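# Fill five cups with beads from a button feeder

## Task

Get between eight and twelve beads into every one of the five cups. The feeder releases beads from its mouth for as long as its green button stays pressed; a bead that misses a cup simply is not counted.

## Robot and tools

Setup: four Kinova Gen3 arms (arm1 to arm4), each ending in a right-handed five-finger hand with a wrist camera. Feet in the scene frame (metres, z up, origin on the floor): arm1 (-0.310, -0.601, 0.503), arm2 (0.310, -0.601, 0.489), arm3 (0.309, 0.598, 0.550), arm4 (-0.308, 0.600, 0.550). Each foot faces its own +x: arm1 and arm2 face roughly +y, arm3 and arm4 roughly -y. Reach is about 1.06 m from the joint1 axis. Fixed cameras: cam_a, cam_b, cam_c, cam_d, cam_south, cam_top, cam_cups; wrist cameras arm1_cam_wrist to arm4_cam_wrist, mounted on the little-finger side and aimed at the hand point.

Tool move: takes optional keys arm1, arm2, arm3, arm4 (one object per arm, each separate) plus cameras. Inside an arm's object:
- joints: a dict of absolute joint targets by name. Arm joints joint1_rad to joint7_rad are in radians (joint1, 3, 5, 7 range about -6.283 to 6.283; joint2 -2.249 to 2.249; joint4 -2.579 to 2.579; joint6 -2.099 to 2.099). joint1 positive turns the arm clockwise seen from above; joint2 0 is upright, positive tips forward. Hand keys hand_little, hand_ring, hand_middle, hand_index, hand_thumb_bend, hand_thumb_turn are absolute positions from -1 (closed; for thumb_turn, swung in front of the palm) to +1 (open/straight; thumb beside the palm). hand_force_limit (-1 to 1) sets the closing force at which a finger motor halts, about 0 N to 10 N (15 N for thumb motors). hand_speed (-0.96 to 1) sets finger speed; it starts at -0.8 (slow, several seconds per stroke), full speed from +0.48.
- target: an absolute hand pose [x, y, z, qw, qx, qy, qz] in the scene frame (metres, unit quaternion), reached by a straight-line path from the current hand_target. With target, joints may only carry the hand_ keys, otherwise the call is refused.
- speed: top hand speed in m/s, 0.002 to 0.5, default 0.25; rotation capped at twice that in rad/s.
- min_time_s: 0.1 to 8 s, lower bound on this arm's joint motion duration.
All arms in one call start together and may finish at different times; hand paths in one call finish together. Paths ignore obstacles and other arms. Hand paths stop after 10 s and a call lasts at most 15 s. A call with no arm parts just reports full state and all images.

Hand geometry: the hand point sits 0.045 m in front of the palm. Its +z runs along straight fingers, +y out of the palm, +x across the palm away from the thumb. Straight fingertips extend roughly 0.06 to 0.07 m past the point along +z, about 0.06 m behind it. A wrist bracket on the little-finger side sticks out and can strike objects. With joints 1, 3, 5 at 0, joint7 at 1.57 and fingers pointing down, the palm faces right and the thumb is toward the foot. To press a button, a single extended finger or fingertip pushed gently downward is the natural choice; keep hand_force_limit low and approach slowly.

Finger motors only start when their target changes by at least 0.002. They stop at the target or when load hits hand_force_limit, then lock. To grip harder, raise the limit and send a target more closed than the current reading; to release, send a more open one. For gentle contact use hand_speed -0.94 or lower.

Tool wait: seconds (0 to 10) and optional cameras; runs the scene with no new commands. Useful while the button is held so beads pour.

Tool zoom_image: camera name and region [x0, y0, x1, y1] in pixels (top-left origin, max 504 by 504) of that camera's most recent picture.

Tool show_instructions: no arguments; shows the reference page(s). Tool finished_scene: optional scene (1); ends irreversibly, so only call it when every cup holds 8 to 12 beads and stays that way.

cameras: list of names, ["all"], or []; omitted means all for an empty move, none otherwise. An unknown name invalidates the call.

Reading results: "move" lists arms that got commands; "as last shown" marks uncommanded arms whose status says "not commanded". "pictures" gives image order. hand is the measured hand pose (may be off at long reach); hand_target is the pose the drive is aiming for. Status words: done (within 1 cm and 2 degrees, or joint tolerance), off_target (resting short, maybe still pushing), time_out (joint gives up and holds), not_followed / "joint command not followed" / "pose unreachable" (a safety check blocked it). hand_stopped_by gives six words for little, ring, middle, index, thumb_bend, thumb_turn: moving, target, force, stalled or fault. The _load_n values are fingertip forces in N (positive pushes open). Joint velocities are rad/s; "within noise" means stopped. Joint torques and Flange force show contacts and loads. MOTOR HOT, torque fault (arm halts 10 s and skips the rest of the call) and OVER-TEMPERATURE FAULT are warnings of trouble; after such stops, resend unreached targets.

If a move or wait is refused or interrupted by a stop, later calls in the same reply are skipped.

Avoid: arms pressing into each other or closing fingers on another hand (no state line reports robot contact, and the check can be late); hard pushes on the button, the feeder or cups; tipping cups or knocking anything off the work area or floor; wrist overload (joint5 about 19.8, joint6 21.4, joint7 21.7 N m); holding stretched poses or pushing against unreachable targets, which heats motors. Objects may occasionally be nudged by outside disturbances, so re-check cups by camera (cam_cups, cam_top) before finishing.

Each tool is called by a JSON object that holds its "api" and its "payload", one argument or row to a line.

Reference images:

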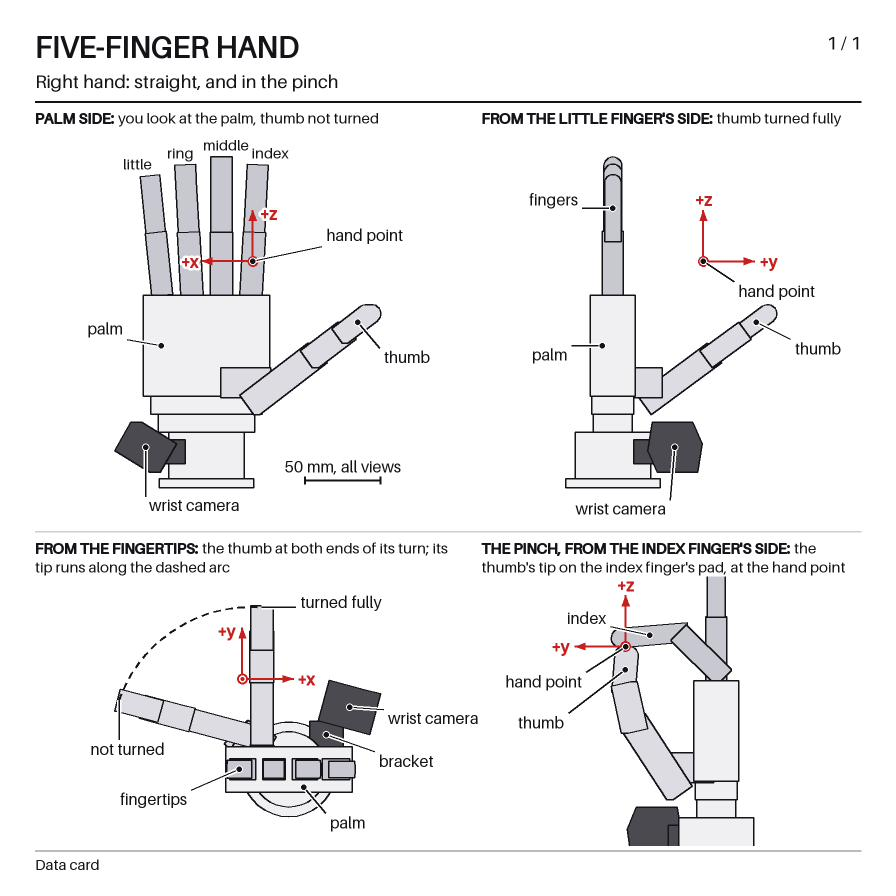

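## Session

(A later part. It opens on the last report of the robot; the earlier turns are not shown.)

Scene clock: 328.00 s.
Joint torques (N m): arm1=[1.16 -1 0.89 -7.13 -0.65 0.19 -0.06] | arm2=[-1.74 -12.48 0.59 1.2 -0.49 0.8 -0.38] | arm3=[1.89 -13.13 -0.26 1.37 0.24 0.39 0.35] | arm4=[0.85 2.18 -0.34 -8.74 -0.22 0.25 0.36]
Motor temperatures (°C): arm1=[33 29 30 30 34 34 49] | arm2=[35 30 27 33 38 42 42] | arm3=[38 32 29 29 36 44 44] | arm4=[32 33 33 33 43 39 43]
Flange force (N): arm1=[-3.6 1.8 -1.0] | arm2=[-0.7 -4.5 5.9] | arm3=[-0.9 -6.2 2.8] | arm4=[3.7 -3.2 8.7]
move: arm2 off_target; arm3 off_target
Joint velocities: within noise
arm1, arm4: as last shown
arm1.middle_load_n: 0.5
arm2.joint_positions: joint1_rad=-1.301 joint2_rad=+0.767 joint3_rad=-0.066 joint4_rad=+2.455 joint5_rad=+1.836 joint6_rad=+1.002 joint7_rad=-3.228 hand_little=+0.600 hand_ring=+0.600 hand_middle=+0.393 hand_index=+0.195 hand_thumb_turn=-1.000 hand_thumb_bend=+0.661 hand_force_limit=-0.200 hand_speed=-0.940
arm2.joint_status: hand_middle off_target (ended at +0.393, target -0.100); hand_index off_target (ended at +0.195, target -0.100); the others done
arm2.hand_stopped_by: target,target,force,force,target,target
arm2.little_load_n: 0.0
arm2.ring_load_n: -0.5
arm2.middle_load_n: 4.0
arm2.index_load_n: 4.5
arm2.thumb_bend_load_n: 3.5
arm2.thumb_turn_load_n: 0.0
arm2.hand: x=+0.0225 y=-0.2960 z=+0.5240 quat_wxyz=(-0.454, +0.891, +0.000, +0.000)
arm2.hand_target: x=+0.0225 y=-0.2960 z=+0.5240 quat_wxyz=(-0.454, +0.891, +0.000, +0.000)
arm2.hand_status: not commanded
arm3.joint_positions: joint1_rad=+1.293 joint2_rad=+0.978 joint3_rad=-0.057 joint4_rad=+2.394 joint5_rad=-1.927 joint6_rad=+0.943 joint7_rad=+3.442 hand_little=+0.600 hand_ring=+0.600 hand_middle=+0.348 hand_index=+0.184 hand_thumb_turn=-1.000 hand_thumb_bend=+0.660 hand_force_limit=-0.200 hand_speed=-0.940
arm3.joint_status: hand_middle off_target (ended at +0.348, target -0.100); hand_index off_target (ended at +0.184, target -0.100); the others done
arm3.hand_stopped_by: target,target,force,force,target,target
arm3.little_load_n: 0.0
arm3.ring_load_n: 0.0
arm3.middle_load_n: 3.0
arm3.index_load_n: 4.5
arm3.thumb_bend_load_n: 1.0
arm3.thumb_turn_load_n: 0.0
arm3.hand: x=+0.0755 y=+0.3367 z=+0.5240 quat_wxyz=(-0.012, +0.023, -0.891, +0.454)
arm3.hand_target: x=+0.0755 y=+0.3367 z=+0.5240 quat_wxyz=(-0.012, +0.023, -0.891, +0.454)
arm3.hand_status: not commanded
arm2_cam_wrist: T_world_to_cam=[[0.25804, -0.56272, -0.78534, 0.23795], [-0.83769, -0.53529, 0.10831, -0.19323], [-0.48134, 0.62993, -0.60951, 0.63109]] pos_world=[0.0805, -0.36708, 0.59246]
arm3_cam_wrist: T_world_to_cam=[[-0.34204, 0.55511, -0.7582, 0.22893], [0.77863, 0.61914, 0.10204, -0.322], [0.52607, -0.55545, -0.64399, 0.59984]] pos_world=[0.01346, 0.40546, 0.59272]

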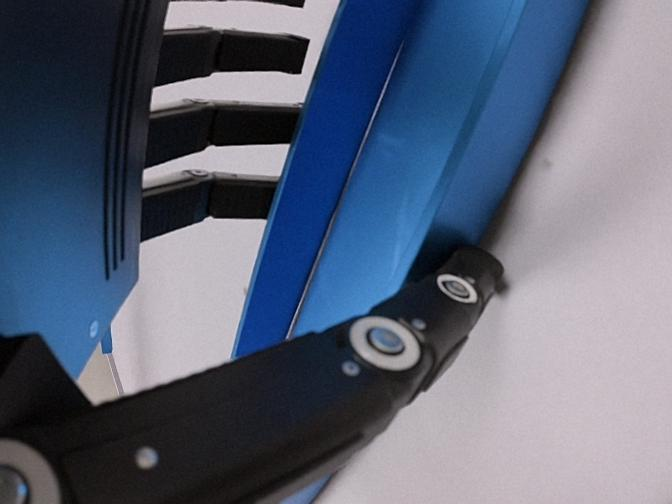

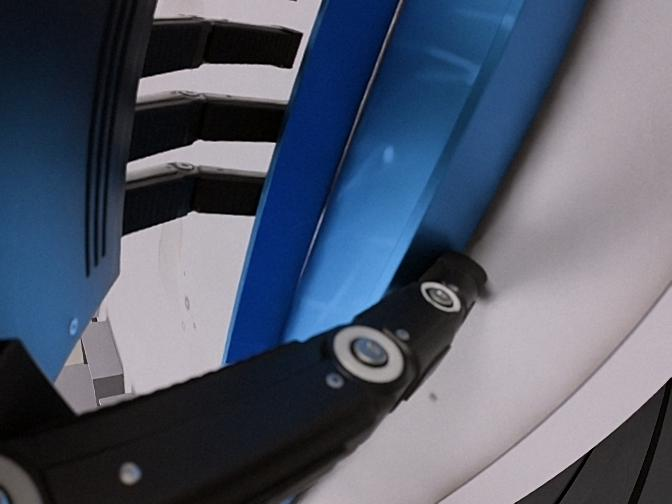

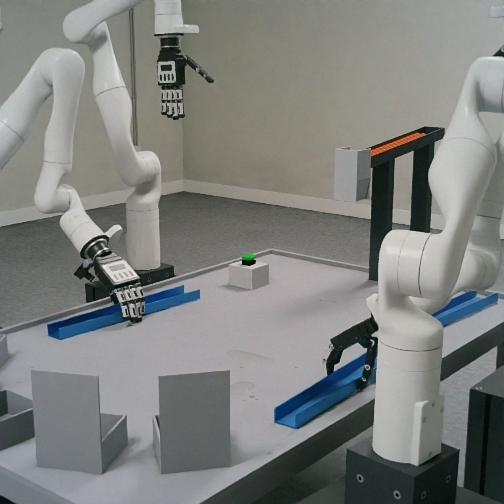

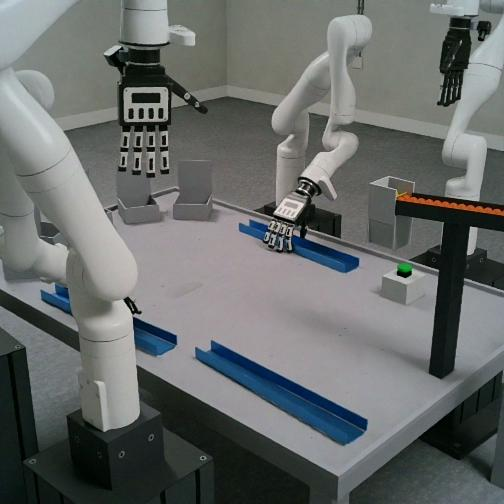

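{"api": "move", "payload": {
  "arm2": {"joints": {"hand_ring": 0.0, "hand_little": 0.0, "hand_force_limit": -0.85, "hand_speed": -0.94}},
  "arm3": {"joints": {"hand_ring": 0.0, "hand_little": 0.0, "hand_force_limit": -0.85, "hand_speed": -0.94}}
}}

{"api": "move", "payload": {
  "arm2": {"target": [0.0225, -0.296, 0.574, -0.45399, 0.89101, 0, 0], "speed": 0.05},
  "arm3": {"target": [0.0755, 0.3367, 0.574, 0.01189, -0.02333, 0.89071, -0.45384], "speed": 0.05},
  "cameras": ["arm2_cam_wrist", "arm3_cam_wrist", "cam_b", "cam_c", "cam_south", "cam_d"]
}}

{"api": "zoom_image", "payload": {
  "camera": "cam_b",
  "region": [240, 260, 400, 440]
}}

{"api": "zoom_image", "payload": {
  "camera": "cam_c",
  "region": [220, 170, 380, 290]
}}

Scene clock: 337.83 s.
Joint torques (N m): arm1=[1.09 -1.03 0.95 -7.22 -0.65 0.13 -0.06] | arm2=[-1.91 -12.4 0.3 1.03 -0.45 0.58 -0.38] | arm3=[2.1 -13 0.08 1.52 0.17 0.22 0.31] | arm4=[0.88 2.21 -0.33 -8.68 -0.19 0.19 0.35]
Motor temperatures (°C): arm1=[33 29 30 30 34 34 49] | arm2=[35 30 27 33 38 42 42] | arm3=[38 32 29 29 36 44 44] | arm4=[32 33 33 33 43 39 43]
Flange force (N): arm1=[-3.5 2.1 -0.8] | arm2=[0.0 -4.9 6.1] | arm3=[-0.7 -6.8 3.3] | arm4=[3.8 -3.2 8.3]
move: arm2 off_target; arm3 off_target
Joint velocities: within noise
arm1, arm4: as last shown
arm1.middle_load_n: 0.0
arm2.joint_positions: joint1_rad=-1.301 joint2_rad=+0.767 joint3_rad=-0.066 joint4_rad=+2.455 joint5_rad=+1.836 joint6_rad=+1.002 joint7_rad=-3.228 hand_little=+0.087 hand_ring=+0.149 hand_middle=+0.393 hand_index=+0.195 hand_thumb_turn=-1.000 hand_thumb_bend=+0.661 hand_force_limit=-0.850 hand_speed=-0.940
arm2.joint_status: hand_little off_target (ended at +0.087, target +0.000); hand_ring off_target (ended at +0.149, target +0.000); the others done
arm2.hand_stopped_by: force,force,force,force,target,target
arm2.little_load_n: 1.5
arm2.ring_load_n: 1.0
arm2.middle_load_n: 3.5
arm2.index_load_n: 4.0
arm2.thumb_bend_load_n: 3.5
arm2.thumb_turn_load_n: 0.0
arm2.hand: x=+0.0225 y=-0.2960 z=+0.5240 quat_wxyz=(-0.454, +0.891, +0.000, +0.000)
arm2.hand_target: x=+0.0225 y=-0.2960 z=+0.5240 quat_wxyz=(-0.454, +0.891, +0.000, +0.000)
arm2.hand_status: not commanded
arm3.joint_positions: joint1_rad=+1.293 joint2_rad=+0.978 joint3_rad=-0.057 joint4_rad=+2.394 joint5_rad=-1.927 joint6_rad=+0.943 joint7_rad=+3.442 hand_little=+0.177 hand_ring=+0.194 hand_middle=+0.348 hand_index=+0.184 hand_thumb_turn=-1.000 hand_thumb_bend=+0.660 hand_force_limit=-0.850 hand_speed=-0.940
arm3.joint_status: hand_little off_target (ended at +0.177, target +0.000); hand_ring off_target (ended at +0.194, target +0.000); the others done
arm3.hand_stopped_by: force,force,force,force,target,target
arm3.little_load_n: 1.5
arm3.ring_load_n: 1.5
arm3.middle_load_n: 3.5
arm3.index_load_n: 4.0
arm3.thumb_bend_load_n: 2.0
arm3.thumb_turn_load_n: 0.0
arm3.hand: x=+0.0755 y=+0.3367 z=+0.5240 quat_wxyz=(-0.012, +0.023, -0.891, +0.454)
arm3.hand_target: x=+0.0755 y=+0.3367 z=+0.5240 quat_wxyz=(-0.012, +0.023, -0.891, +0.454)
arm3.hand_status: not commanded
arm4.middle_load_n: -0.5
pictures: none

Scene clock: 339.33 s.
Joint torques (N m): arm1=[1.16 -1.03 0.96 -7.15 -0.64 0.19 -0.1] | arm2=[-1.08 -13.37 2.03 -1.25 -0.15 2.78 -0.51] | arm3=[1.09 -14.12 -2.34 0.1 0.27 2.45 0.25] | arm4=[0.9 2.25 -0.27 -8.72 -0.25 0.19 0.36]
Motor temperatures (°C): arm1=[33 29 30 30 34 34 49] | arm2=[35 30 27 33 38 42 42] | arm3=[38 32 29 29 36 44 44] | arm4=[32 33 33 33 43 39 43]
Flange force (N): arm1=[-3.6 1.9 -0.9] | arm2=[-0.6 0.9 6.8] | arm3=[-0.5 0.3 3.8] | arm4=[4.0 -3.2 8.5]
move: arm2 done; arm3 done
Joint velocities: within noise
arm1.joint_positions: joint1_rad=-0.151 joint2_rad=-0.420 joint3_rad=-0.118 joint4_rad=+1.498 joint5_rad=+0.008 joint6_rad=+2.000 joint7_rad=-1.854 hand_little=+1.000 hand_ring=+1.000 hand_middle=+1.000 hand_index=+1.000 hand_thumb_turn=+1.000 hand_thumb_bend=+1.000 hand_force_limit=+0.000 hand_speed=-0.800
arm1.joint_status: not commanded
arm1.hand_stopped_by: target,target,target,target,target,target
arm1.little_load_n: 0.0
arm1.ring_load_n: 0.0
arm1.middle_load_n: 0.0
arm1.index_load_n: 0.0
arm1.thumb_bend_load_n: 0.0
arm1.thumb_turn_load_n: 0.0
arm1.hand: x=-0.3674 y=-0.4374 z=+1.0004 quat_wxyz=(-0.035, +0.669, -0.742, -0.015)
arm1.hand_target: x=-0.3674 y=-0.4374 z=+1.0004 quat_wxyz=(-0.035, +0.669, -0.742, -0.015)
arm1.hand_status: not commanded
arm2.joint_positions: joint1_rad=-1.316 joint2_rad=+0.581 joint3_rad=-0.045 joint4_rad=+2.448 joint5_rad=+1.705 joint6_rad=+0.943 joint7_rad=-3.004 hand_little=+0.087 hand_ring=+0.149 hand_middle=+0.392 hand_index=+0.195 hand_thumb_turn=-1.000 hand_thumb_bend=+0.661 hand_force_limit=-0.850 hand_speed=-0.940
arm2.joint_status: not commanded
arm2.hand_stopped_by: force,force,force,force,target,target
arm2.little_load_n: 1.0
arm2.ring_load_n: 0.0
arm2.middle_load_n: 0.5
arm2.index_load_n: 2.5
arm2.thumb_bend_load_n: 5.0
arm2.thumb_turn_load_n: 0.5
arm2.hand: x=+0.0225 y=-0.2960 z=+0.5740 quat_wxyz=(-0.454, +0.891, +0.000, +0.000)
arm2.hand_target: x=+0.0225 y=-0.2960 z=+0.5740 quat_wxyz=(-0.454, +0.891, +0.000, +0.000)
arm2.hand_status: done (0.000 m and 0.0 deg from the pose sent, 0.050 m and 0.0 deg at the start)
arm3.joint_positions: joint1_rad=+1.297 joint2_rad=+0.803 joint3_rad=-0.068 joint4_rad=+2.421 joint5_rad=-1.831 joint6_rad=+0.898 joint7_rad=+3.265 hand_little=+0.177 hand_ring=+0.194 hand_middle=+0.347 hand_index=+0.184 hand_thumb_turn=-1.000 hand_thumb_bend=+0.661 hand_force_limit=-0.850 hand_speed=-0.940
arm3.joint_status: not commanded
arm3.hand_stopped_by: force,force,force,force,target,target
arm3.little_load_n: 0.5
arm3.ring_load_n: 0.0
arm3.middle_load_n: 0.0
arm3.index_load_n: 2.5
arm3.thumb_bend_load_n: 3.0
arm3.thumb_turn_load_n: 0.5
arm3.hand: x=+0.0755 y=+0.3367 z=+0.5740 quat_wxyz=(-0.012, +0.023, -0.891, +0.454)
arm3.hand_target: x=+0.0755 y=+0.3367 z=+0.5740 quat_wxyz=(-0.012, +0.023, -0.891, +0.454)
arm3.hand_status: done (0.000 m and 0.0 deg from the pose sent, 0.050 m and 0.0 deg at the start)
arm4.joint_positions: joint1_rad=+0.067 joint2_rad=-0.398 joint3_rad=-0.047 joint4_rad=+1.533 joint5_rad=-0.081 joint6_rad=+2.059 joint7_rad=-2.102 hand_little=+1.000 hand_ring=+1.000 hand_middle=+1.000 hand_index=+1.000 hand_thumb_turn=+1.000 hand_thumb_bend=+1.000 hand_force_limit=+0.000 hand_speed=-0.800
arm4.joint_status: not commanded
arm4.hand_stopped_by: target,target,target,target,target,target
arm4.little_load_n: 0.0
arm4.ring_load_n: 0.0
arm4.middle_load_n: 0.0
arm4.index_load_n: 0.0
arm4.thumb_bend_load_n: 0.0
arm4.thumb_turn_load_n: 0.0
arm4.hand: x=-0.2682 y=+0.4427 z=+1.0339 quat_wxyz=(+0.008, -0.865, -0.501, -0.031)
arm4.hand_target: x=-0.2682 y=+0.4427 z=+1.0339 quat_wxyz=(+0.008, -0.865, -0.501, -0.031)
arm4.hand_status: not commanded
pictures: arm2_cam_wrist, arm3_cam_wrist, cam_b, cam_c, cam_d, cam_south
arm2_cam_wrist: T_world_to_cam=[[0.25806, -0.5627, -0.78535, 0.27722], [-0.83769, -0.53531, 0.10829, -0.19863], [-0.48134, 0.62993, -0.60951, 0.66157]] pos_world=[0.0805, -0.36708, 0.64246]
arm3_cam_wrist: T_world_to_cam=[[-0.34202, 0.55509, -0.75822, 0.26686], [0.77858, 0.61918, 0.1021, -0.32715], [0.52615, -0.55542, -0.64396, 0.63201]] pos_world=[0.01346, 0.40546, 0.64272]

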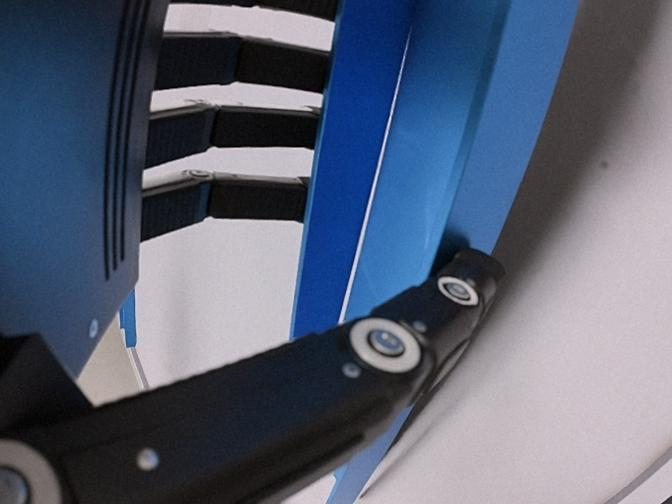

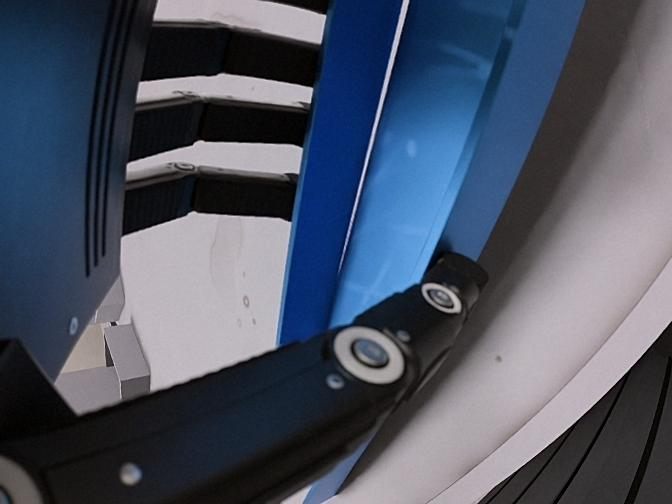

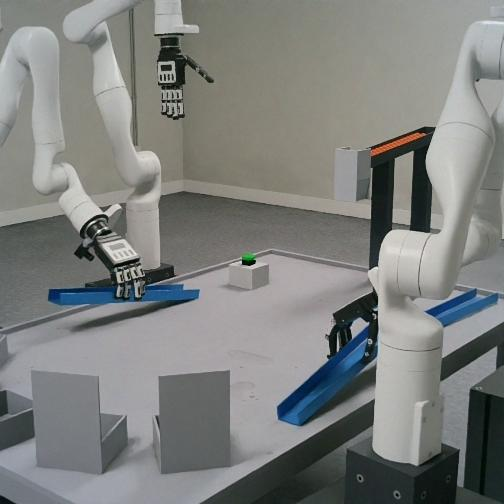

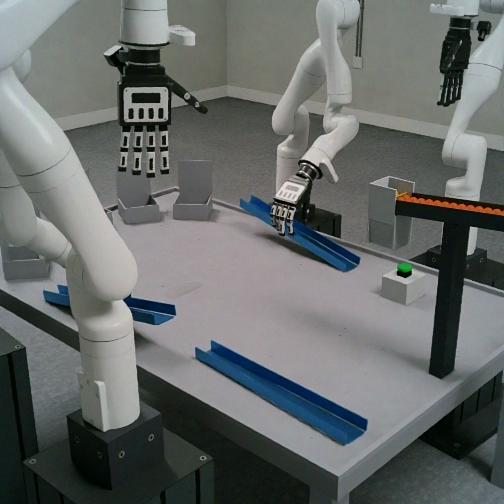

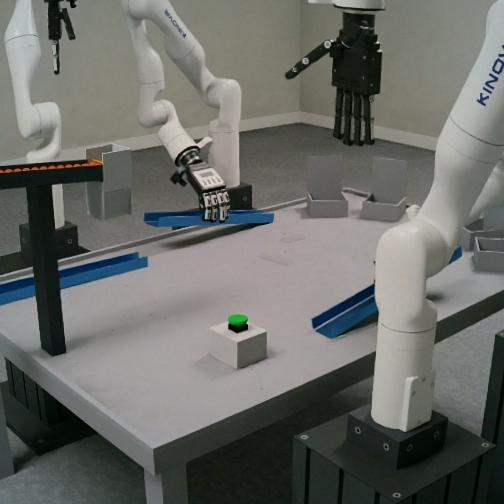

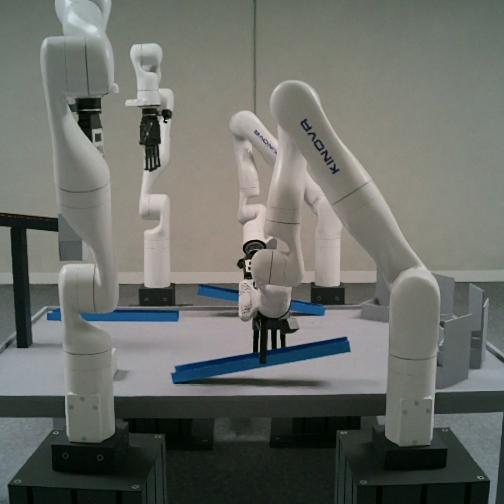

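Scaled by 2.800.

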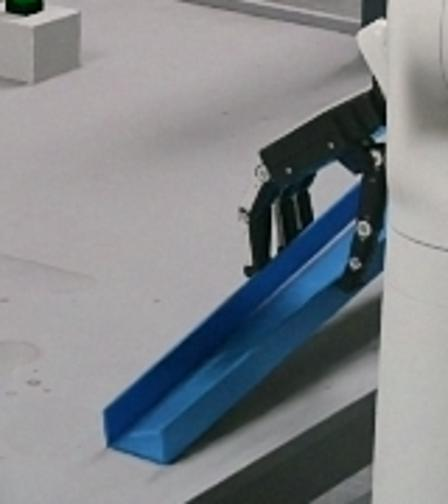

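Scaled by 3.150.

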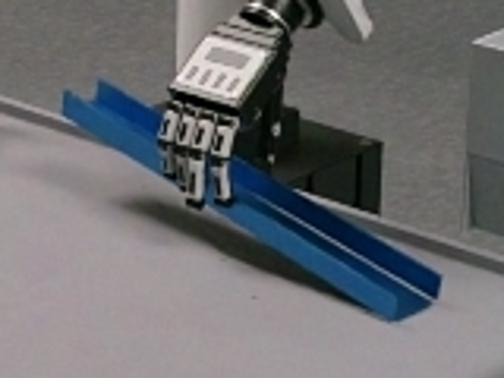

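{"api": "move", "payload": {
  "arm2": {"target": [0.0225, -0.296, 0.530, -0.45399, 0.89101, 0, 0], "speed": 0.05},
  "arm3": {"target": [0.0755, 0.3367, 0.530, 0.01189, -0.02333, 0.89071, -0.45384], "speed": 0.05}
}}

{"api": "move", "payload": {
  "arm2": {"joints": {"hand_index": 0.55, "hand_middle": 0.6, "hand_ring": 0.55, "hand_little": 0.5, "hand_thumb_bend": 0.72, "hand_speed": -0.7}},
  "arm3": {"joints": {"hand_index": 0.55, "hand_middle": 0.6, "hand_ring": 0.55, "hand_little": 0.5, "hand_thumb_bend": 0.72, "hand_speed": -0.7}}
}}

{"api": "move", "payload": {
  "arm2": {"target": [0.0105, -0.296, 0.530, -0.45399, 0.89101, 0, 0], "speed": 0.05},
  "arm3": {"target": [0.0875, 0.3373, 0.530, 0.01189, -0.02333, 0.89071, -0.45384], "speed": 0.05},
  "cameras": ["arm2_cam_wrist", "arm3_cam_wrist", "cam_b", "cam_c", "cam_south", "cam_top"]
}}

{"api": "zoom_image", "payload": {
  "camera": "cam_b",
  "region": [240, 260, 400, 440]
}}

{"api": "zoom_image", "payload": {
  "camera": "cam_c",
  "region": [220, 170, 380, 290]
}}

Scene clock: 355.23 s.
Joint torques (N m): arm1=[1.11 -1.03 0.93 -7.12 -0.62 0.2 -0.04] | arm2=[-0.1 -12.36 2.71 0.15 -0.59 2.28 -0.42] | arm3=[0.5 -13.19 -2.53 0.55 0.31 1.77 0.29] | arm4=[0.88 2.26 -0.26 -8.71 -0.22 0.2 0.36]
Motor temperatures (°C): arm1=[33 29 30 30 34 34 49] | arm2=[35 31 27 33 38 42 42] | arm3=[38 32 29 29 36 44 44] | arm4=[32 33 33 33 43 39 43]
Flange force (N): arm1=[-3.6 2.1 -1.0] | arm2=[-0.4 -2.1 0.0] | arm3=[-0.9 -3.2 -2.3] | arm4=[4.0 -3.1 8.6]
move: arm2 done; arm3 done
Joint velocities: within noise
arm1, arm4: as last shown
arm2.joint_positions: joint1_rad=-1.304 joint2_rad=+0.745 joint3_rad=-0.062 joint4_rad=+2.456 joint5_rad=+1.823 joint6_rad=+0.993 joint7_rad=-3.205 hand_little=+0.087 hand_ring=+0.149 hand_middle=+0.392 hand_index=+0.195 hand_thumb_turn=-1.000 hand_thumb_bend=+0.661 hand_force_limit=-0.850 hand_speed=-0.940
arm2.joint_status: not commanded
arm2.hand_stopped_by: force,force,force,force,target,target
arm2.little_load_n: 0.5
arm2.ring_load_n: 0.0
arm2.middle_load_n: 0.0
arm2.index_load_n: 1.0
arm2.thumb_bend_load_n: 6.0
arm2.thumb_turn_load_n: 0.5
arm2.hand: x=+0.0225 y=-0.2960 z=+0.5300 quat_wxyz=(-0.454, +0.891, +0.000, +0.000)
arm2.hand_target: x=+0.0225 y=-0.2960 z=+0.5300 quat_wxyz=(-0.454, +0.891, +0.000, +0.000)
arm2.hand_status: done (0.000 m and 0.0 deg from the pose sent, 0.044 m and 0.0 deg at the start)
arm3.joint_positions: joint1_rad=+1.294 joint2_rad=+0.958 joint3_rad=-0.059 joint4_rad=+2.398 joint5_rad=-1.918 joint6_rad=+0.937 joint7_rad=+3.424 hand_little=+0.177 hand_ring=+0.194 hand_middle=+0.347 hand_index=+0.184 hand_thumb_turn=-1.000 hand_thumb_bend=+0.661 hand_force_limit=-0.850 hand_speed=-0.940
arm3.joint_status: not commanded
arm3.hand_stopped_by: force,force,force,force,target,target
arm3.little_load_n: 1.0
arm3.ring_load_n: 0.5
arm3.middle_load_n: 0.0
arm3.index_load_n: 0.5
arm3.thumb_bend_load_n: 4.0
arm3.thumb_turn_load_n: 0.5
arm3.hand: x=+0.0755 y=+0.3367 z=+0.5300 quat_wxyz=(-0.012, +0.023, -0.891, +0.454)
arm3.hand_target: x=+0.0755 y=+0.3367 z=+0.5300 quat_wxyz=(-0.012, +0.023, -0.891, +0.454)
arm3.hand_status: done (0.000 m and 0.0 deg from the pose sent, 0.044 m and 0.0 deg at the start)
arm4.thumb_bend_load_n: -0.5
pictures: none

Scene clock: 356.20 s.
Joint torques (N m): arm1=[1.13 -0.96 0.96 -7.23 -0.66 0.11 -0.05] | arm2=[-1 -13.48 1.93 0.39 -0.51 2.18 -0.42] | arm3=[1.11 -14.09 -2.15 1.15 0.51 1.82 0.26] | arm4=[0.95 2.26 -0.38 -8.67 -0.23 0.24 0.32]
Motor temperatures (°C): arm1=[33 29 30 30 34 34 49] | arm2=[35 31 27 33 38 42 42] | arm3=[38 32 29 29 36 44 44] | arm4=[32 33 33 33 43 39 43]
Flange force (N): arm1=[-3.3 2.1 -0.8] | arm2=[-0.3 -0.7 5.0] | arm3=[-0.8 -1.8 2.3] | arm4=[3.7 -3.6 8.5]
move: arm2 done; arm3 done
Joint velocities: within noise
arm1, arm4: as last shown
arm1.little_load_n: 0.5
arm2.joint_positions: joint1_rad=-1.304 joint2_rad=+0.745 joint3_rad=-0.062 joint4_rad=+2.456 joint5_rad=+1.823 joint6_rad=+0.993 joint7_rad=-3.205 hand_little=+0.500 hand_ring=+0.550 hand_middle=+0.600 hand_index=+0.550 hand_thumb_turn=-1.000 hand_thumb_bend=+0.720 hand_force_limit=-0.850 hand_speed=-0.700
arm2.joint_status: all done
arm2.hand_stopped_by: target,target,target,target,target,target
arm2.little_load_n: 0.0
arm2.ring_load_n: 0.0
arm2.middle_load_n: 0.0
arm2.index_load_n: 0.0
arm2.thumb_bend_load_n: 0.0
arm2.thumb_turn_load_n: 0.0
arm2.hand: x=+0.0225 y=-0.2960 z=+0.5300 quat_wxyz=(-0.454, +0.891, +0.000, +0.000)
arm2.hand_target: x=+0.0225 y=-0.2960 z=+0.5300 quat_wxyz=(-0.454, +0.891, +0.000, +0.000)
arm2.hand_status: not commanded
arm3.joint_positions: joint1_rad=+1.294 joint2_rad=+0.958 joint3_rad=-0.059 joint4_rad=+2.398 joint5_rad=-1.918 joint6_rad=+0.937 joint7_rad=+3.424 hand_little=+0.500 hand_ring=+0.550 hand_middle=+0.600 hand_index=+0.550 hand_thumb_turn=-1.000 hand_thumb_bend=+0.720 hand_force_limit=-0.850 hand_speed=-0.700
arm3.joint_status: all done
arm3.hand_stopped_by: target,target,target,target,target,target
arm3.little_load_n: 0.0
arm3.ring_load_n: 0.0
arm3.middle_load_n: 0.0
arm3.index_load_n: 0.0
arm3.thumb_bend_load_n: 0.0
arm3.thumb_turn_load_n: 0.0
arm3.hand: x=+0.0755 y=+0.3367 z=+0.5300 quat_wxyz=(-0.012, +0.023, -0.891, +0.454)
arm3.hand_target: x=+0.0755 y=+0.3367 z=+0.5300 quat_wxyz=(-0.012, +0.023, -0.891, +0.454)
arm3.hand_status: not commanded
arm4.thumb_bend_load_n: 0.0
pictures: none

Scene clock: 357.17 s.
Joint torques (N m): arm1=[1.21 -0.97 0.93 -7.15 -0.63 0.18 -0.04] | arm2=[-1.06 -13.73 1.92 0.11 -0.47 2.18 -0.43] | arm3=[1.1 -13.88 -2.07 1.31 0.59 1.76 0.3] | arm4=[0.86 2.19 -0.28 -8.75 -0.23 0.2 0.35]
Motor temperatures (°C): arm1=[33 29 30 30 34 34 49] | arm2=[35 31 27 33 38 42 42] | arm3=[38 32 29 29 36 44 44] | arm4=[32 33 33 33 43 39 43]
Flange force (N): arm1=[-3.5 2.0 -0.9] | arm2=[-0.4 -0.8 5.0] | arm3=[-1.5 -2.0 2.3] | arm4=[3.8 -3.2 8.6]
move: arm2 done; arm3 done
Joint velocities: within noise
arm1, arm4: as last shown
arm1.little_load_n: 0.0
arm2.joint_positions: joint1_rad=-1.315 joint2_rad=+0.743 joint3_rad=-0.060 joint4_rad=+2.420 joint5_rad=+1.789 joint6_rad=+0.982 joint7_rad=-3.161 hand_little=+0.500 hand_ring=+0.550 hand_middle=+0.600 hand_index=+0.550 hand_thumb_turn=-1.000 hand_thumb_bend=+0.720 hand_force_limit=-0.850 hand_speed=-0.700
arm2.joint_status: not commanded
arm2.hand_stopped_by: target,target,target,target,target,target
arm2.little_load_n: 0.0
arm2.ring_load_n: 0.0
arm2.middle_load_n: 0.0
arm2.index_load_n: 0.0
arm2.thumb_bend_load_n: 0.0
arm2.thumb_turn_load_n: 0.0
arm2.hand: x=+0.0105 y=-0.2960 z=+0.5300 quat_wxyz=(-0.454, +0.891, +0.000, +0.000)
arm2.hand_target: x=+0.0105 y=-0.2960 z=+0.5300 quat_wxyz=(-0.454, +0.891, +0.000, +0.000)
arm2.hand_status: done (0.000 m and 0.0 deg from the pose sent, 0.012 m and 0.0 deg at the start)
arm3.joint_positions: joint1_rad=+1.286 joint2_rad=+0.968 joint3_rad=-0.059 joint4_rad=+2.435 joint5_rad=-1.957 joint6_rad=+0.955 joint7_rad=+3.479 hand_little=+0.500 hand_ring=+0.550 hand_middle=+0.600 hand_index=+0.550 hand_thumb_turn=-1.000 hand_thumb_bend=+0.720 hand_force_limit=-0.850 hand_speed=-0.700
arm3.joint_status: not commanded
arm3.hand_stopped_by: target,target,target,target,target,target
arm3.little_load_n: 0.0
arm3.ring_load_n: 0.0
arm3.middle_load_n: 0.0
arm3.index_load_n: 0.0
arm3.thumb_bend_load_n: 0.5
arm3.thumb_turn_load_n: 0.0
arm3.hand: x=+0.0875 y=+0.3373 z=+0.5300 quat_wxyz=(-0.012, +0.023, -0.891, +0.454)
arm3.hand_target: x=+0.0875 y=+0.3373 z=+0.5300 quat_wxyz=(-0.012, +0.023, -0.891, +0.454)
arm3.hand_status: done (0.000 m and 0.0 deg from the pose sent, 0.012 m and 0.0 deg at the start)
arm4.little_load_n: 0.5
arm4.ring_load_n: -0.5
arm2_cam_wrist: T_world_to_cam=[[0.25806, -0.5627, -0.78535, 0.24577], [-0.83769, -0.53531, 0.10829, -0.20392], [-0.48134, 0.62993, -0.60951, 0.62898]] pos_world=[0.0685, -0.36708, 0.59846]
arm3_cam_wrist: T_world_to_cam=[[-0.34198, 0.5551, -0.75823, 0.23727], [0.77867, 0.61908, 0.10203, -0.3323], [0.52604, -0.55552, -0.64395, 0.59774]] pos_world=[0.02546, 0.40606, 0.59872]

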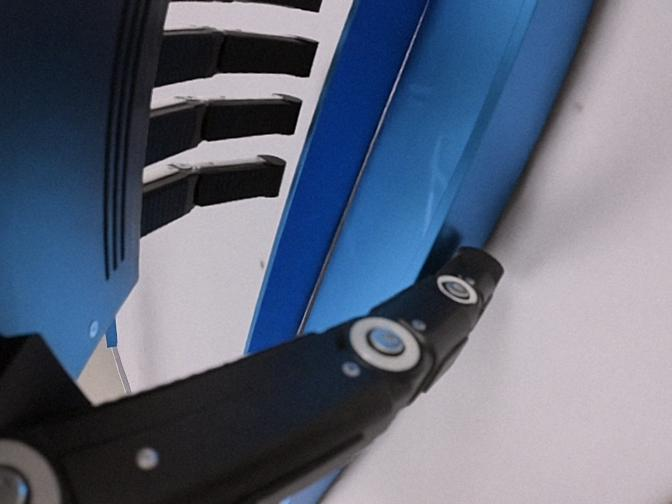

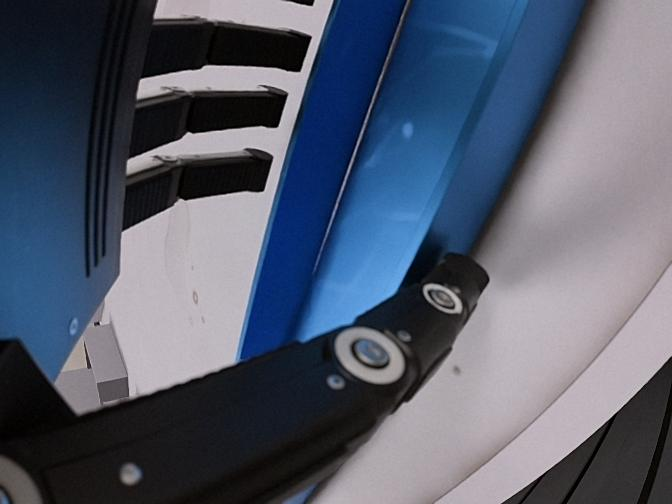

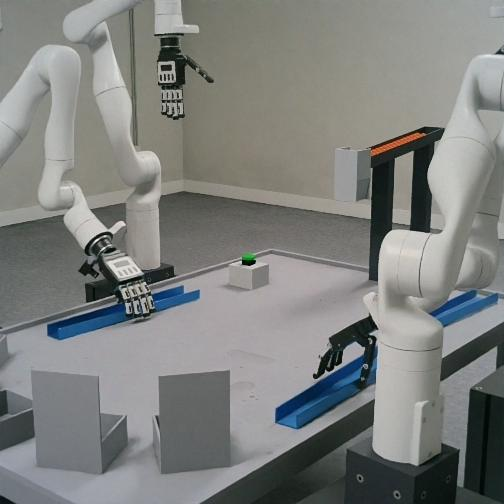

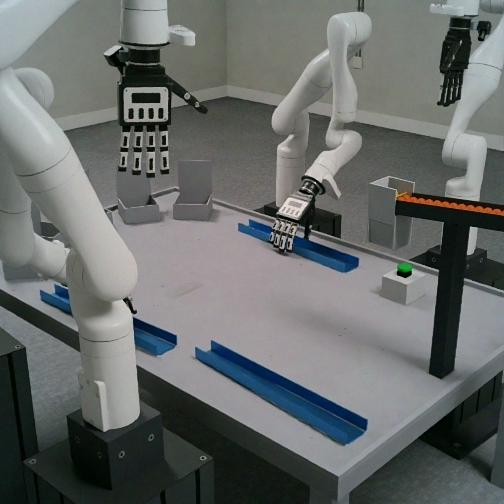

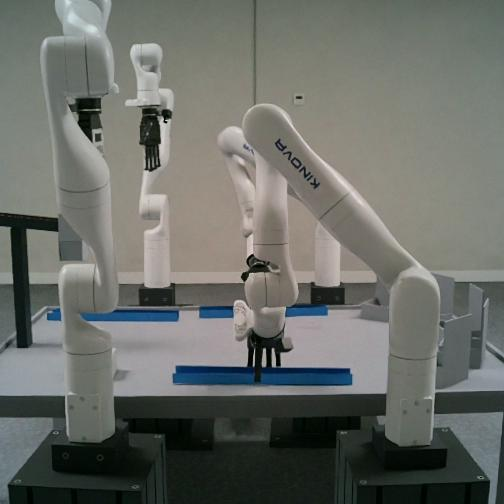

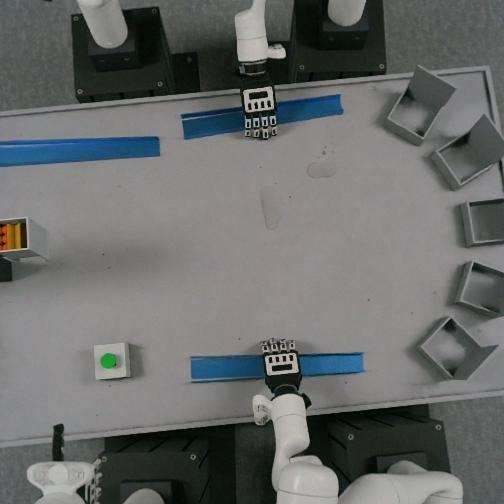

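Scaled by 2.800.

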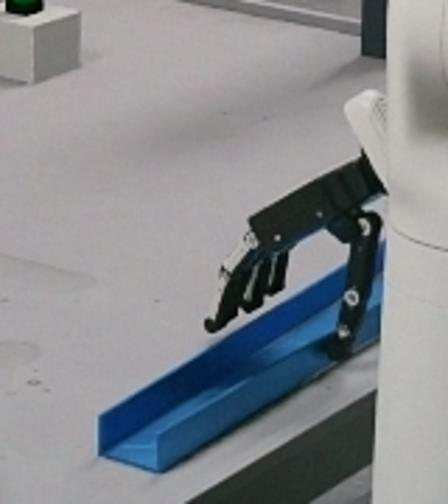

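Scaled by 3.150.

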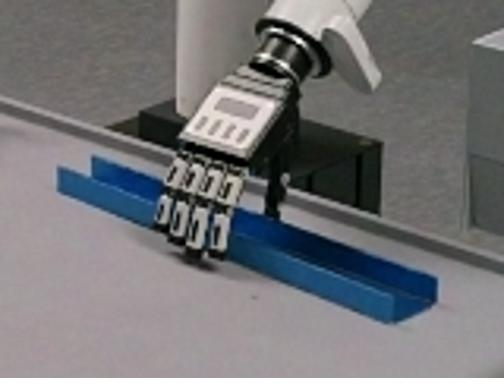

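{"api": "move", "payload": {
  "arm2": {"joints": {"hand_index": -0.3, "hand_middle": -0.3, "hand_force_limit": 0.1, "hand_speed": -0.94}},
  "arm3": {"joints": {"hand_index": -0.3, "hand_middle": -0.3, "hand_force_limit": 0.1, "hand_speed": -0.94}}
}}

{"api": "move", "payload": {
  "arm2": {"joints": {"hand_ring": -0.2, "hand_little": -0.2, "hand_force_limit": -0.6, "hand_speed": -0.94}},
  "arm3": {"joints": {"hand_ring": -0.2, "hand_little": -0.2, "hand_force_limit": -0.6, "hand_speed": -0.94}}
}}

{"api": "move", "payload": {
  "arm2": {"target": [0.0105, -0.296, 0.545, -0.45399, 0.89101, 0, 0], "speed": 0.03},
  "arm3": {"target": [0.0875, 0.3373, 0.545, 0.01189, -0.02333, 0.89071, -0.45384], "speed": 0.03},
  "cameras": ["arm2_cam_wrist", "arm3_cam_wrist", "cam_b", "cam_c", "cam_south", "cam_top"]
}}

{"api": "zoom_image", "payload": {
  "camera": "cam_b",
  "region": [240, 260, 400, 440]
}}

{"api": "zoom_image", "payload": {
  "camera": "cam_c",
  "region": [220, 170, 380, 290]
}}

Scene clock: 367.77 s.
Joint torques (N m): arm1=[1.18 -1.05 0.92 -7.13 -0.59 0.13 -0.04] | arm2=[-1.81 -12.68 0.64 0.62 -0.4 0.98 -0.31] | arm3=[1.51 -13.11 -1.1 1.41 0.33 1.03 0.35] | arm4=[0.83 2.24 -0.33 -8.67 -0.23 0.24 0.37]
Motor temperatures (°C): arm1=[33 29 30 30 34 34 49] | arm2=[35 31 27 33 38 42 42] | arm3=[38 32 29 29 36 44 44] | arm4=[32 33 33 33 43 39 43]
Flange force (N): arm1=[-3.6 2.1 -1.2] | arm2=[-0.4 -4.2 5.7] | arm3=[-0.8 -4.9 1.9] | arm4=[3.8 -3.2 8.5]
move: arm2 off_target; arm3 off_target
Joint velocities: within noise
arm1, arm4: as last shown
arm2.joint_positions: joint1_rad=-1.315 joint2_rad=+0.743 joint3_rad=-0.060 joint4_rad=+2.419 joint5_rad=+1.789 joint6_rad=+0.982 joint7_rad=-3.161 hand_little=+0.500 hand_ring=+0.550 hand_middle=+0.128 hand_index=+0.146 hand_thumb_turn=-1.000 hand_thumb_bend=+0.721 hand_force_limit=+0.100 hand_speed=-0.940
arm2.joint_status: hand_middle off_target (ended at +0.128, target -0.300); hand_index off_target (ended at +0.146, target -0.300); the others done
arm2.hand_stopped_by: target,target,force,force,target,target
arm2.little_load_n: 0.0
arm2.ring_load_n: 0.0
arm2.middle_load_n: 6.0
arm2.index_load_n: 4.0
arm2.thumb_bend_load_n: 6.0
arm2.thumb_turn_load_n: 0.0
arm2.hand: x=+0.0105 y=-0.2960 z=+0.5300 quat_wxyz=(-0.454, +0.891, +0.000, +0.000)
arm2.hand_target: x=+0.0105 y=-0.2960 z=+0.5300 quat_wxyz=(-0.454, +0.891, +0.000, +0.000)
arm2.hand_status: not commanded
arm3.joint_positions: joint1_rad=+1.286 joint2_rad=+0.968 joint3_rad=-0.059 joint4_rad=+2.435 joint5_rad=-1.957 joint6_rad=+0.955 joint7_rad=+3.479 hand_little=+0.500 hand_ring=+0.550 hand_middle=+0.139 hand_index=+0.123 hand_thumb_turn=-1.000 hand_thumb_bend=+0.721 hand_force_limit=+0.100 hand_speed=-0.940
arm3.joint_status: hand_middle off_target (ended at +0.139, target -0.300); hand_index off_target (ended at +0.123, target -0.300); the others done
arm3.hand_stopped_by: target,target,force,force,target,target
arm3.little_load_n: 0.0
arm3.ring_load_n: 0.0
arm3.middle_load_n: 5.5
arm3.index_load_n: 2.5
arm3.thumb_bend_load_n: 4.5
arm3.thumb_turn_load_n: 0.0
arm3.hand: x=+0.0875 y=+0.3373 z=+0.5300 quat_wxyz=(-0.012, +0.023, -0.891, +0.454)
arm3.hand_target: x=+0.0875 y=+0.3373 z=+0.5300 quat_wxyz=(-0.012, +0.023, -0.891, +0.454)
arm3.hand_status: not commanded
arm4.little_load_n: 0.0
arm4.ring_load_n: 0.0
arm4.thumb_bend_load_n: -0.5
pictures: none

Scene clock: 370.93 s.
Joint torques (N m): arm1=[1.13 -1.01 0.96 -7.14 -0.62 0.19 -0.02] | arm2=[-1.82 -12.39 0.53 0.44 -0.38 0.83 -0.36] | arm3=[1.81 -12.54 -0.43 1.81 0.25 0.56 0.26] | arm4=[0.84 2.22 -0.4 -8.69 -0.22 0.21 0.33]
Motor temperatures (°C): arm1=[33 29 30 30 34 34 49] | arm2=[35 31 27 33 38 42 42] | arm3=[38 32 29 29 36 44 44] | arm4=[32 33 33 33 43 39 43]
Flange force (N): arm1=[-3.5 2.3 -0.9] | arm2=[0.0 -5.1 4.9] | arm3=[-0.2 -6.7 2.4] | arm4=[3.7 -3.5 8.4]
move: arm2 off_target; arm3 off_target
Joint velocities: within noise
arm1, arm4: as last shown
arm1.index_load_n: -0.5
arm2.joint_positions: joint1_rad=-1.315 joint2_rad=+0.743 joint3_rad=-0.060 joint4_rad=+2.420 joint5_rad=+1.789 joint6_rad=+0.982 joint7_rad=-3.161 hand_little=+0.032 hand_ring=+0.099 hand_middle=+0.128 hand_index=+0.146 hand_thumb_turn=-1.000 hand_thumb_bend=+0.721 hand_force_limit=-0.600 hand_speed=-0.940
arm2.joint_status: hand_little off_target (ended at +0.032, target -0.200); hand_ring off_target (ended at +0.099, target -0.200); the others done
arm2.hand_stopped_by: force,force,force,force,target,target
arm2.little_load_n: 2.5
arm2.ring_load_n: 2.0
arm2.middle_load_n: 5.0
arm2.index_load_n: 3.0
arm2.thumb_bend_load_n: 7.5
arm2.thumb_turn_load_n: 0.0
arm2.hand: x=+0.0105 y=-0.2960 z=+0.5300 quat_wxyz=(-0.454, +0.891, +0.000, +0.000)
arm2.hand_target: x=+0.0105 y=-0.2960 z=+0.5300 quat_wxyz=(-0.454, +0.891, +0.000, +0.000)
arm2.hand_status: not commanded
arm3.joint_positions: joint1_rad=+1.286 joint2_rad=+0.968 joint3_rad=-0.059 joint4_rad=+2.435 joint5_rad=-1.957 joint6_rad=+0.955 joint7_rad=+3.479 hand_little=+0.129 hand_ring=+0.145 hand_middle=+0.139 hand_index=+0.123 hand_thumb_turn=-1.000 hand_thumb_bend=+0.721 hand_force_limit=-0.600 hand_speed=-0.940
arm3.joint_status: hand_little off_target (ended at +0.129, target -0.200); hand_ring off_target (ended at +0.145, target -0.200); the others done
arm3.hand_stopped_by: force,force,force,force,target,target
arm3.little_load_n: 2.5
arm3.ring_load_n: 2.5
arm3.middle_load_n: 5.0
arm3.index_load_n: 1.5
arm3.thumb_bend_load_n: 5.5
arm3.thumb_turn_load_n: 0.0
arm3.hand: x=+0.0875 y=+0.3373 z=+0.5300 quat_wxyz=(-0.012, +0.023, -0.891, +0.454)
arm3.hand_target: x=+0.0875 y=+0.3373 z=+0.5300 quat_wxyz=(-0.012, +0.023, -0.891, +0.454)
arm3.hand_status: not commanded
arm4.thumb_bend_load_n: 0.0
pictures: none

Scene clock: 371.93 s.
Joint torques (N m): arm1=[1.17 -0.99 0.92 -7.23 -0.59 0.11 -0.06] | arm2=[-1.02 -14.39 2.18 -0.52 -0.37 2.8 -0.45] | arm3=[0.99 -14.35 -2.47 1.29 0.6 2.37 0.19] | arm4=[0.92 2.19 -0.31 -8.69 -0.24 0.21 0.33]
Motor temperatures (°C): arm1=[33 29 30 30 34 34 49] | arm2=[35 31 27 33 38 42 42] | arm3=[38 32 29 29 36 44 44] | arm4=[32 33 33 33 43 39 43]
Flange force (N): arm1=[-3.4 2.0 -0.8] | arm2=[-0.4 1.4 6.8] | arm3=[-0.9 0.5 3.8] | arm4=[3.7 -3.3 8.4]
move: arm2 done; arm3 done
Joint velocities: within noise
arm1, arm4: as last shown
arm1.little_load_n: -0.5
arm1.index_load_n: 0.0
arm2.joint_positions: joint1_rad=-1.319 joint2_rad=+0.689 joint3_rad=-0.054 joint4_rad=+2.419 joint5_rad=+1.753 joint6_rad=+0.966 joint7_rad=-3.099 hand_little=+0.032 hand_ring=+0.099 hand_middle=+0.128 hand_index=+0.145 hand_thumb_turn=-1.000 hand_thumb_bend=+0.722 hand_force_limit=-0.600 hand_speed=-0.940
arm2.joint_status: not commanded
arm2.hand_stopped_by: force,force,force,force,target,target
arm2.little_load_n: 0.5
arm2.ring_load_n: 0.5
arm2.middle_load_n: 4.0
arm2.index_load_n: 2.5
arm2.thumb_bend_load_n: 8.5
arm2.thumb_turn_load_n: 0.0
arm2.hand: x=+0.0105 y=-0.2960 z=+0.5450 quat_wxyz=(-0.454, +0.891, +0.000, +0.000)
arm2.hand_target: x=+0.0105 y=-0.2960 z=+0.5450 quat_wxyz=(-0.454, +0.891, +0.000, +0.000)
arm2.hand_status: done (0.000 m and 0.0 deg from the pose sent, 0.015 m and 0.0 deg at the start)
arm3.joint_positions: joint1_rad=+1.287 joint2_rad=+0.914 joint3_rad=-0.063 joint4_rad=+2.446 joint5_rad=-1.932 joint6_rad=+0.939 joint7_rad=+3.429 hand_little=+0.128 hand_ring=+0.144 hand_middle=+0.139 hand_index=+0.123 hand_thumb_turn=-1.000 hand_thumb_bend=+0.721 hand_force_limit=-0.600 hand_speed=-0.940
arm3.joint_status: not commanded
arm3.hand_stopped_by: force,force,force,force,target,target
arm3.little_load_n: 0.0
arm3.ring_load_n: 0.5
arm3.middle_load_n: 4.0
arm3.index_load_n: 1.5
arm3.thumb_bend_load_n: 6.0
arm3.thumb_turn_load_n: 1.5
arm3.hand: x=+0.0875 y=+0.3373 z=+0.5450 quat_wxyz=(-0.012, +0.023, -0.891, +0.454)
arm3.hand_target: x=+0.0875 y=+0.3373 z=+0.5450 quat_wxyz=(-0.012, +0.023, -0.891, +0.454)
arm3.hand_status: done (0.000 m and 0.0 deg from the pose sent, 0.015 m and 0.0 deg at the start)
arm2_cam_wrist: T_world_to_cam=[[0.25806, -0.5627, -0.78535, 0.25755], [-0.83769, -0.53531, 0.10829, -0.20555], [-0.48134, 0.62993, -0.60951, 0.63812]] pos_world=[0.0685, -0.36708, 0.61346]
arm3_cam_wrist: T_world_to_cam=[[-0.34204, 0.55511, -0.7582, 0.24862], [0.77863, 0.61914, 0.10204, -0.33386], [0.52607, -0.55545, -0.64399, 0.60739]] pos_world=[0.02546, 0.40606, 0.61372]

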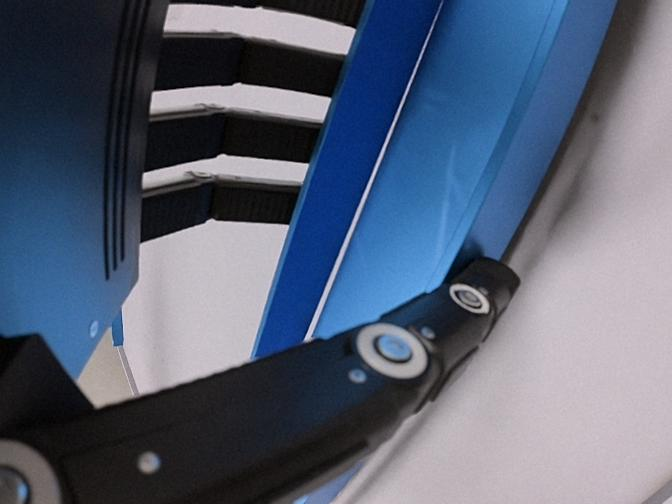

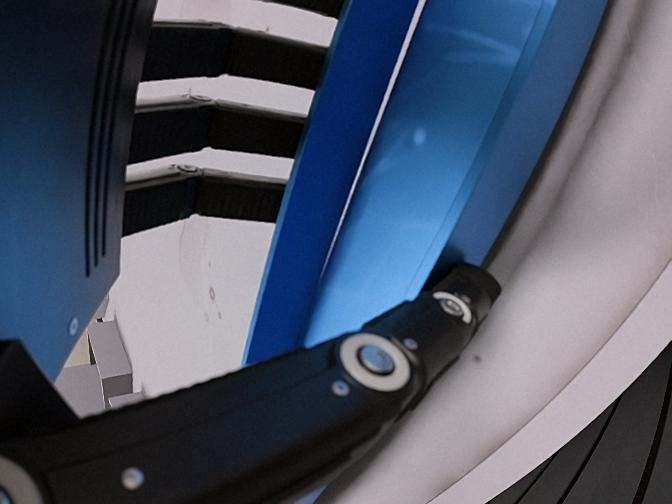

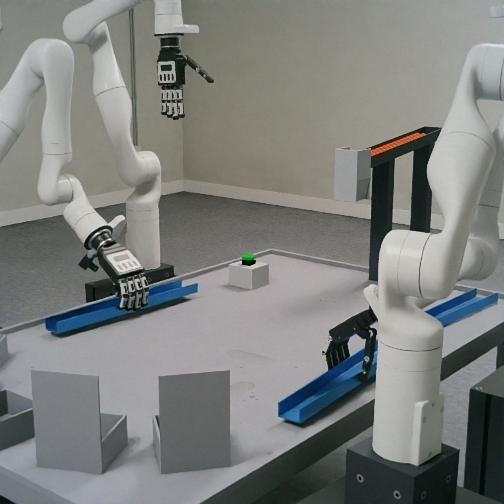

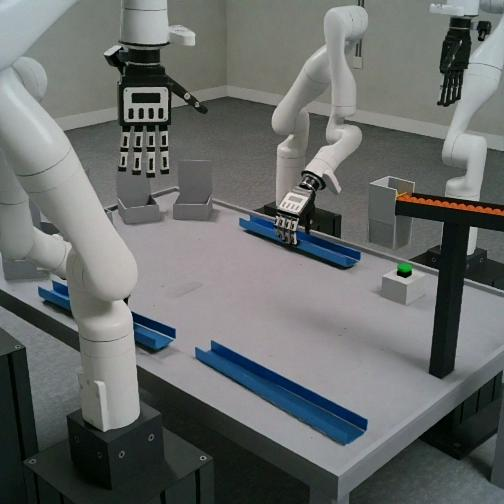

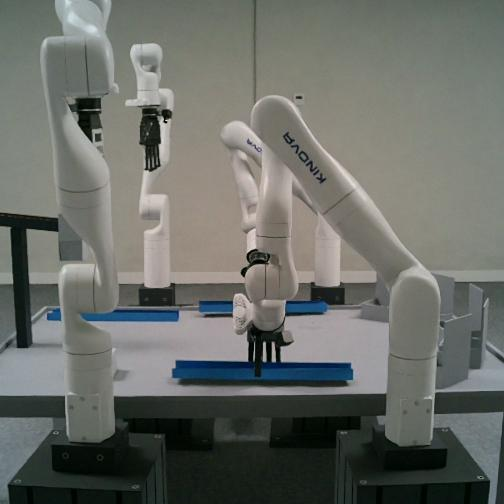

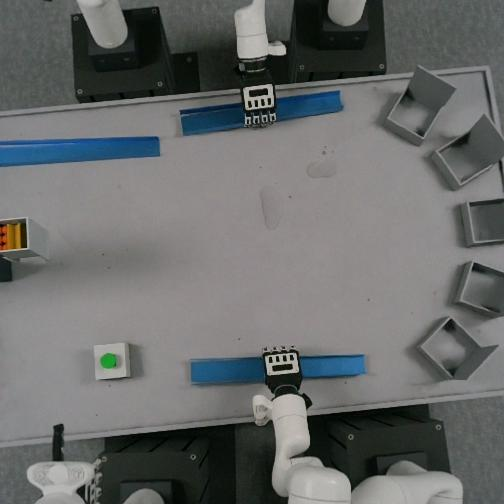

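Scaled by 2.800.

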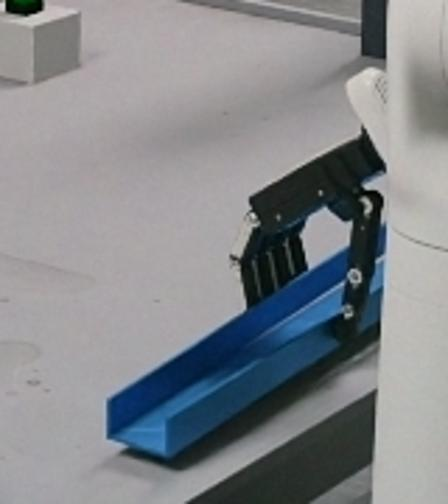

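Scaled by 3.150.

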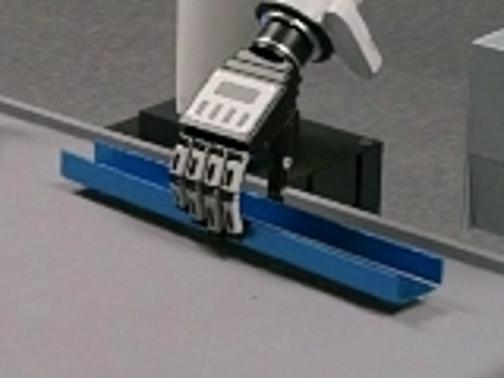

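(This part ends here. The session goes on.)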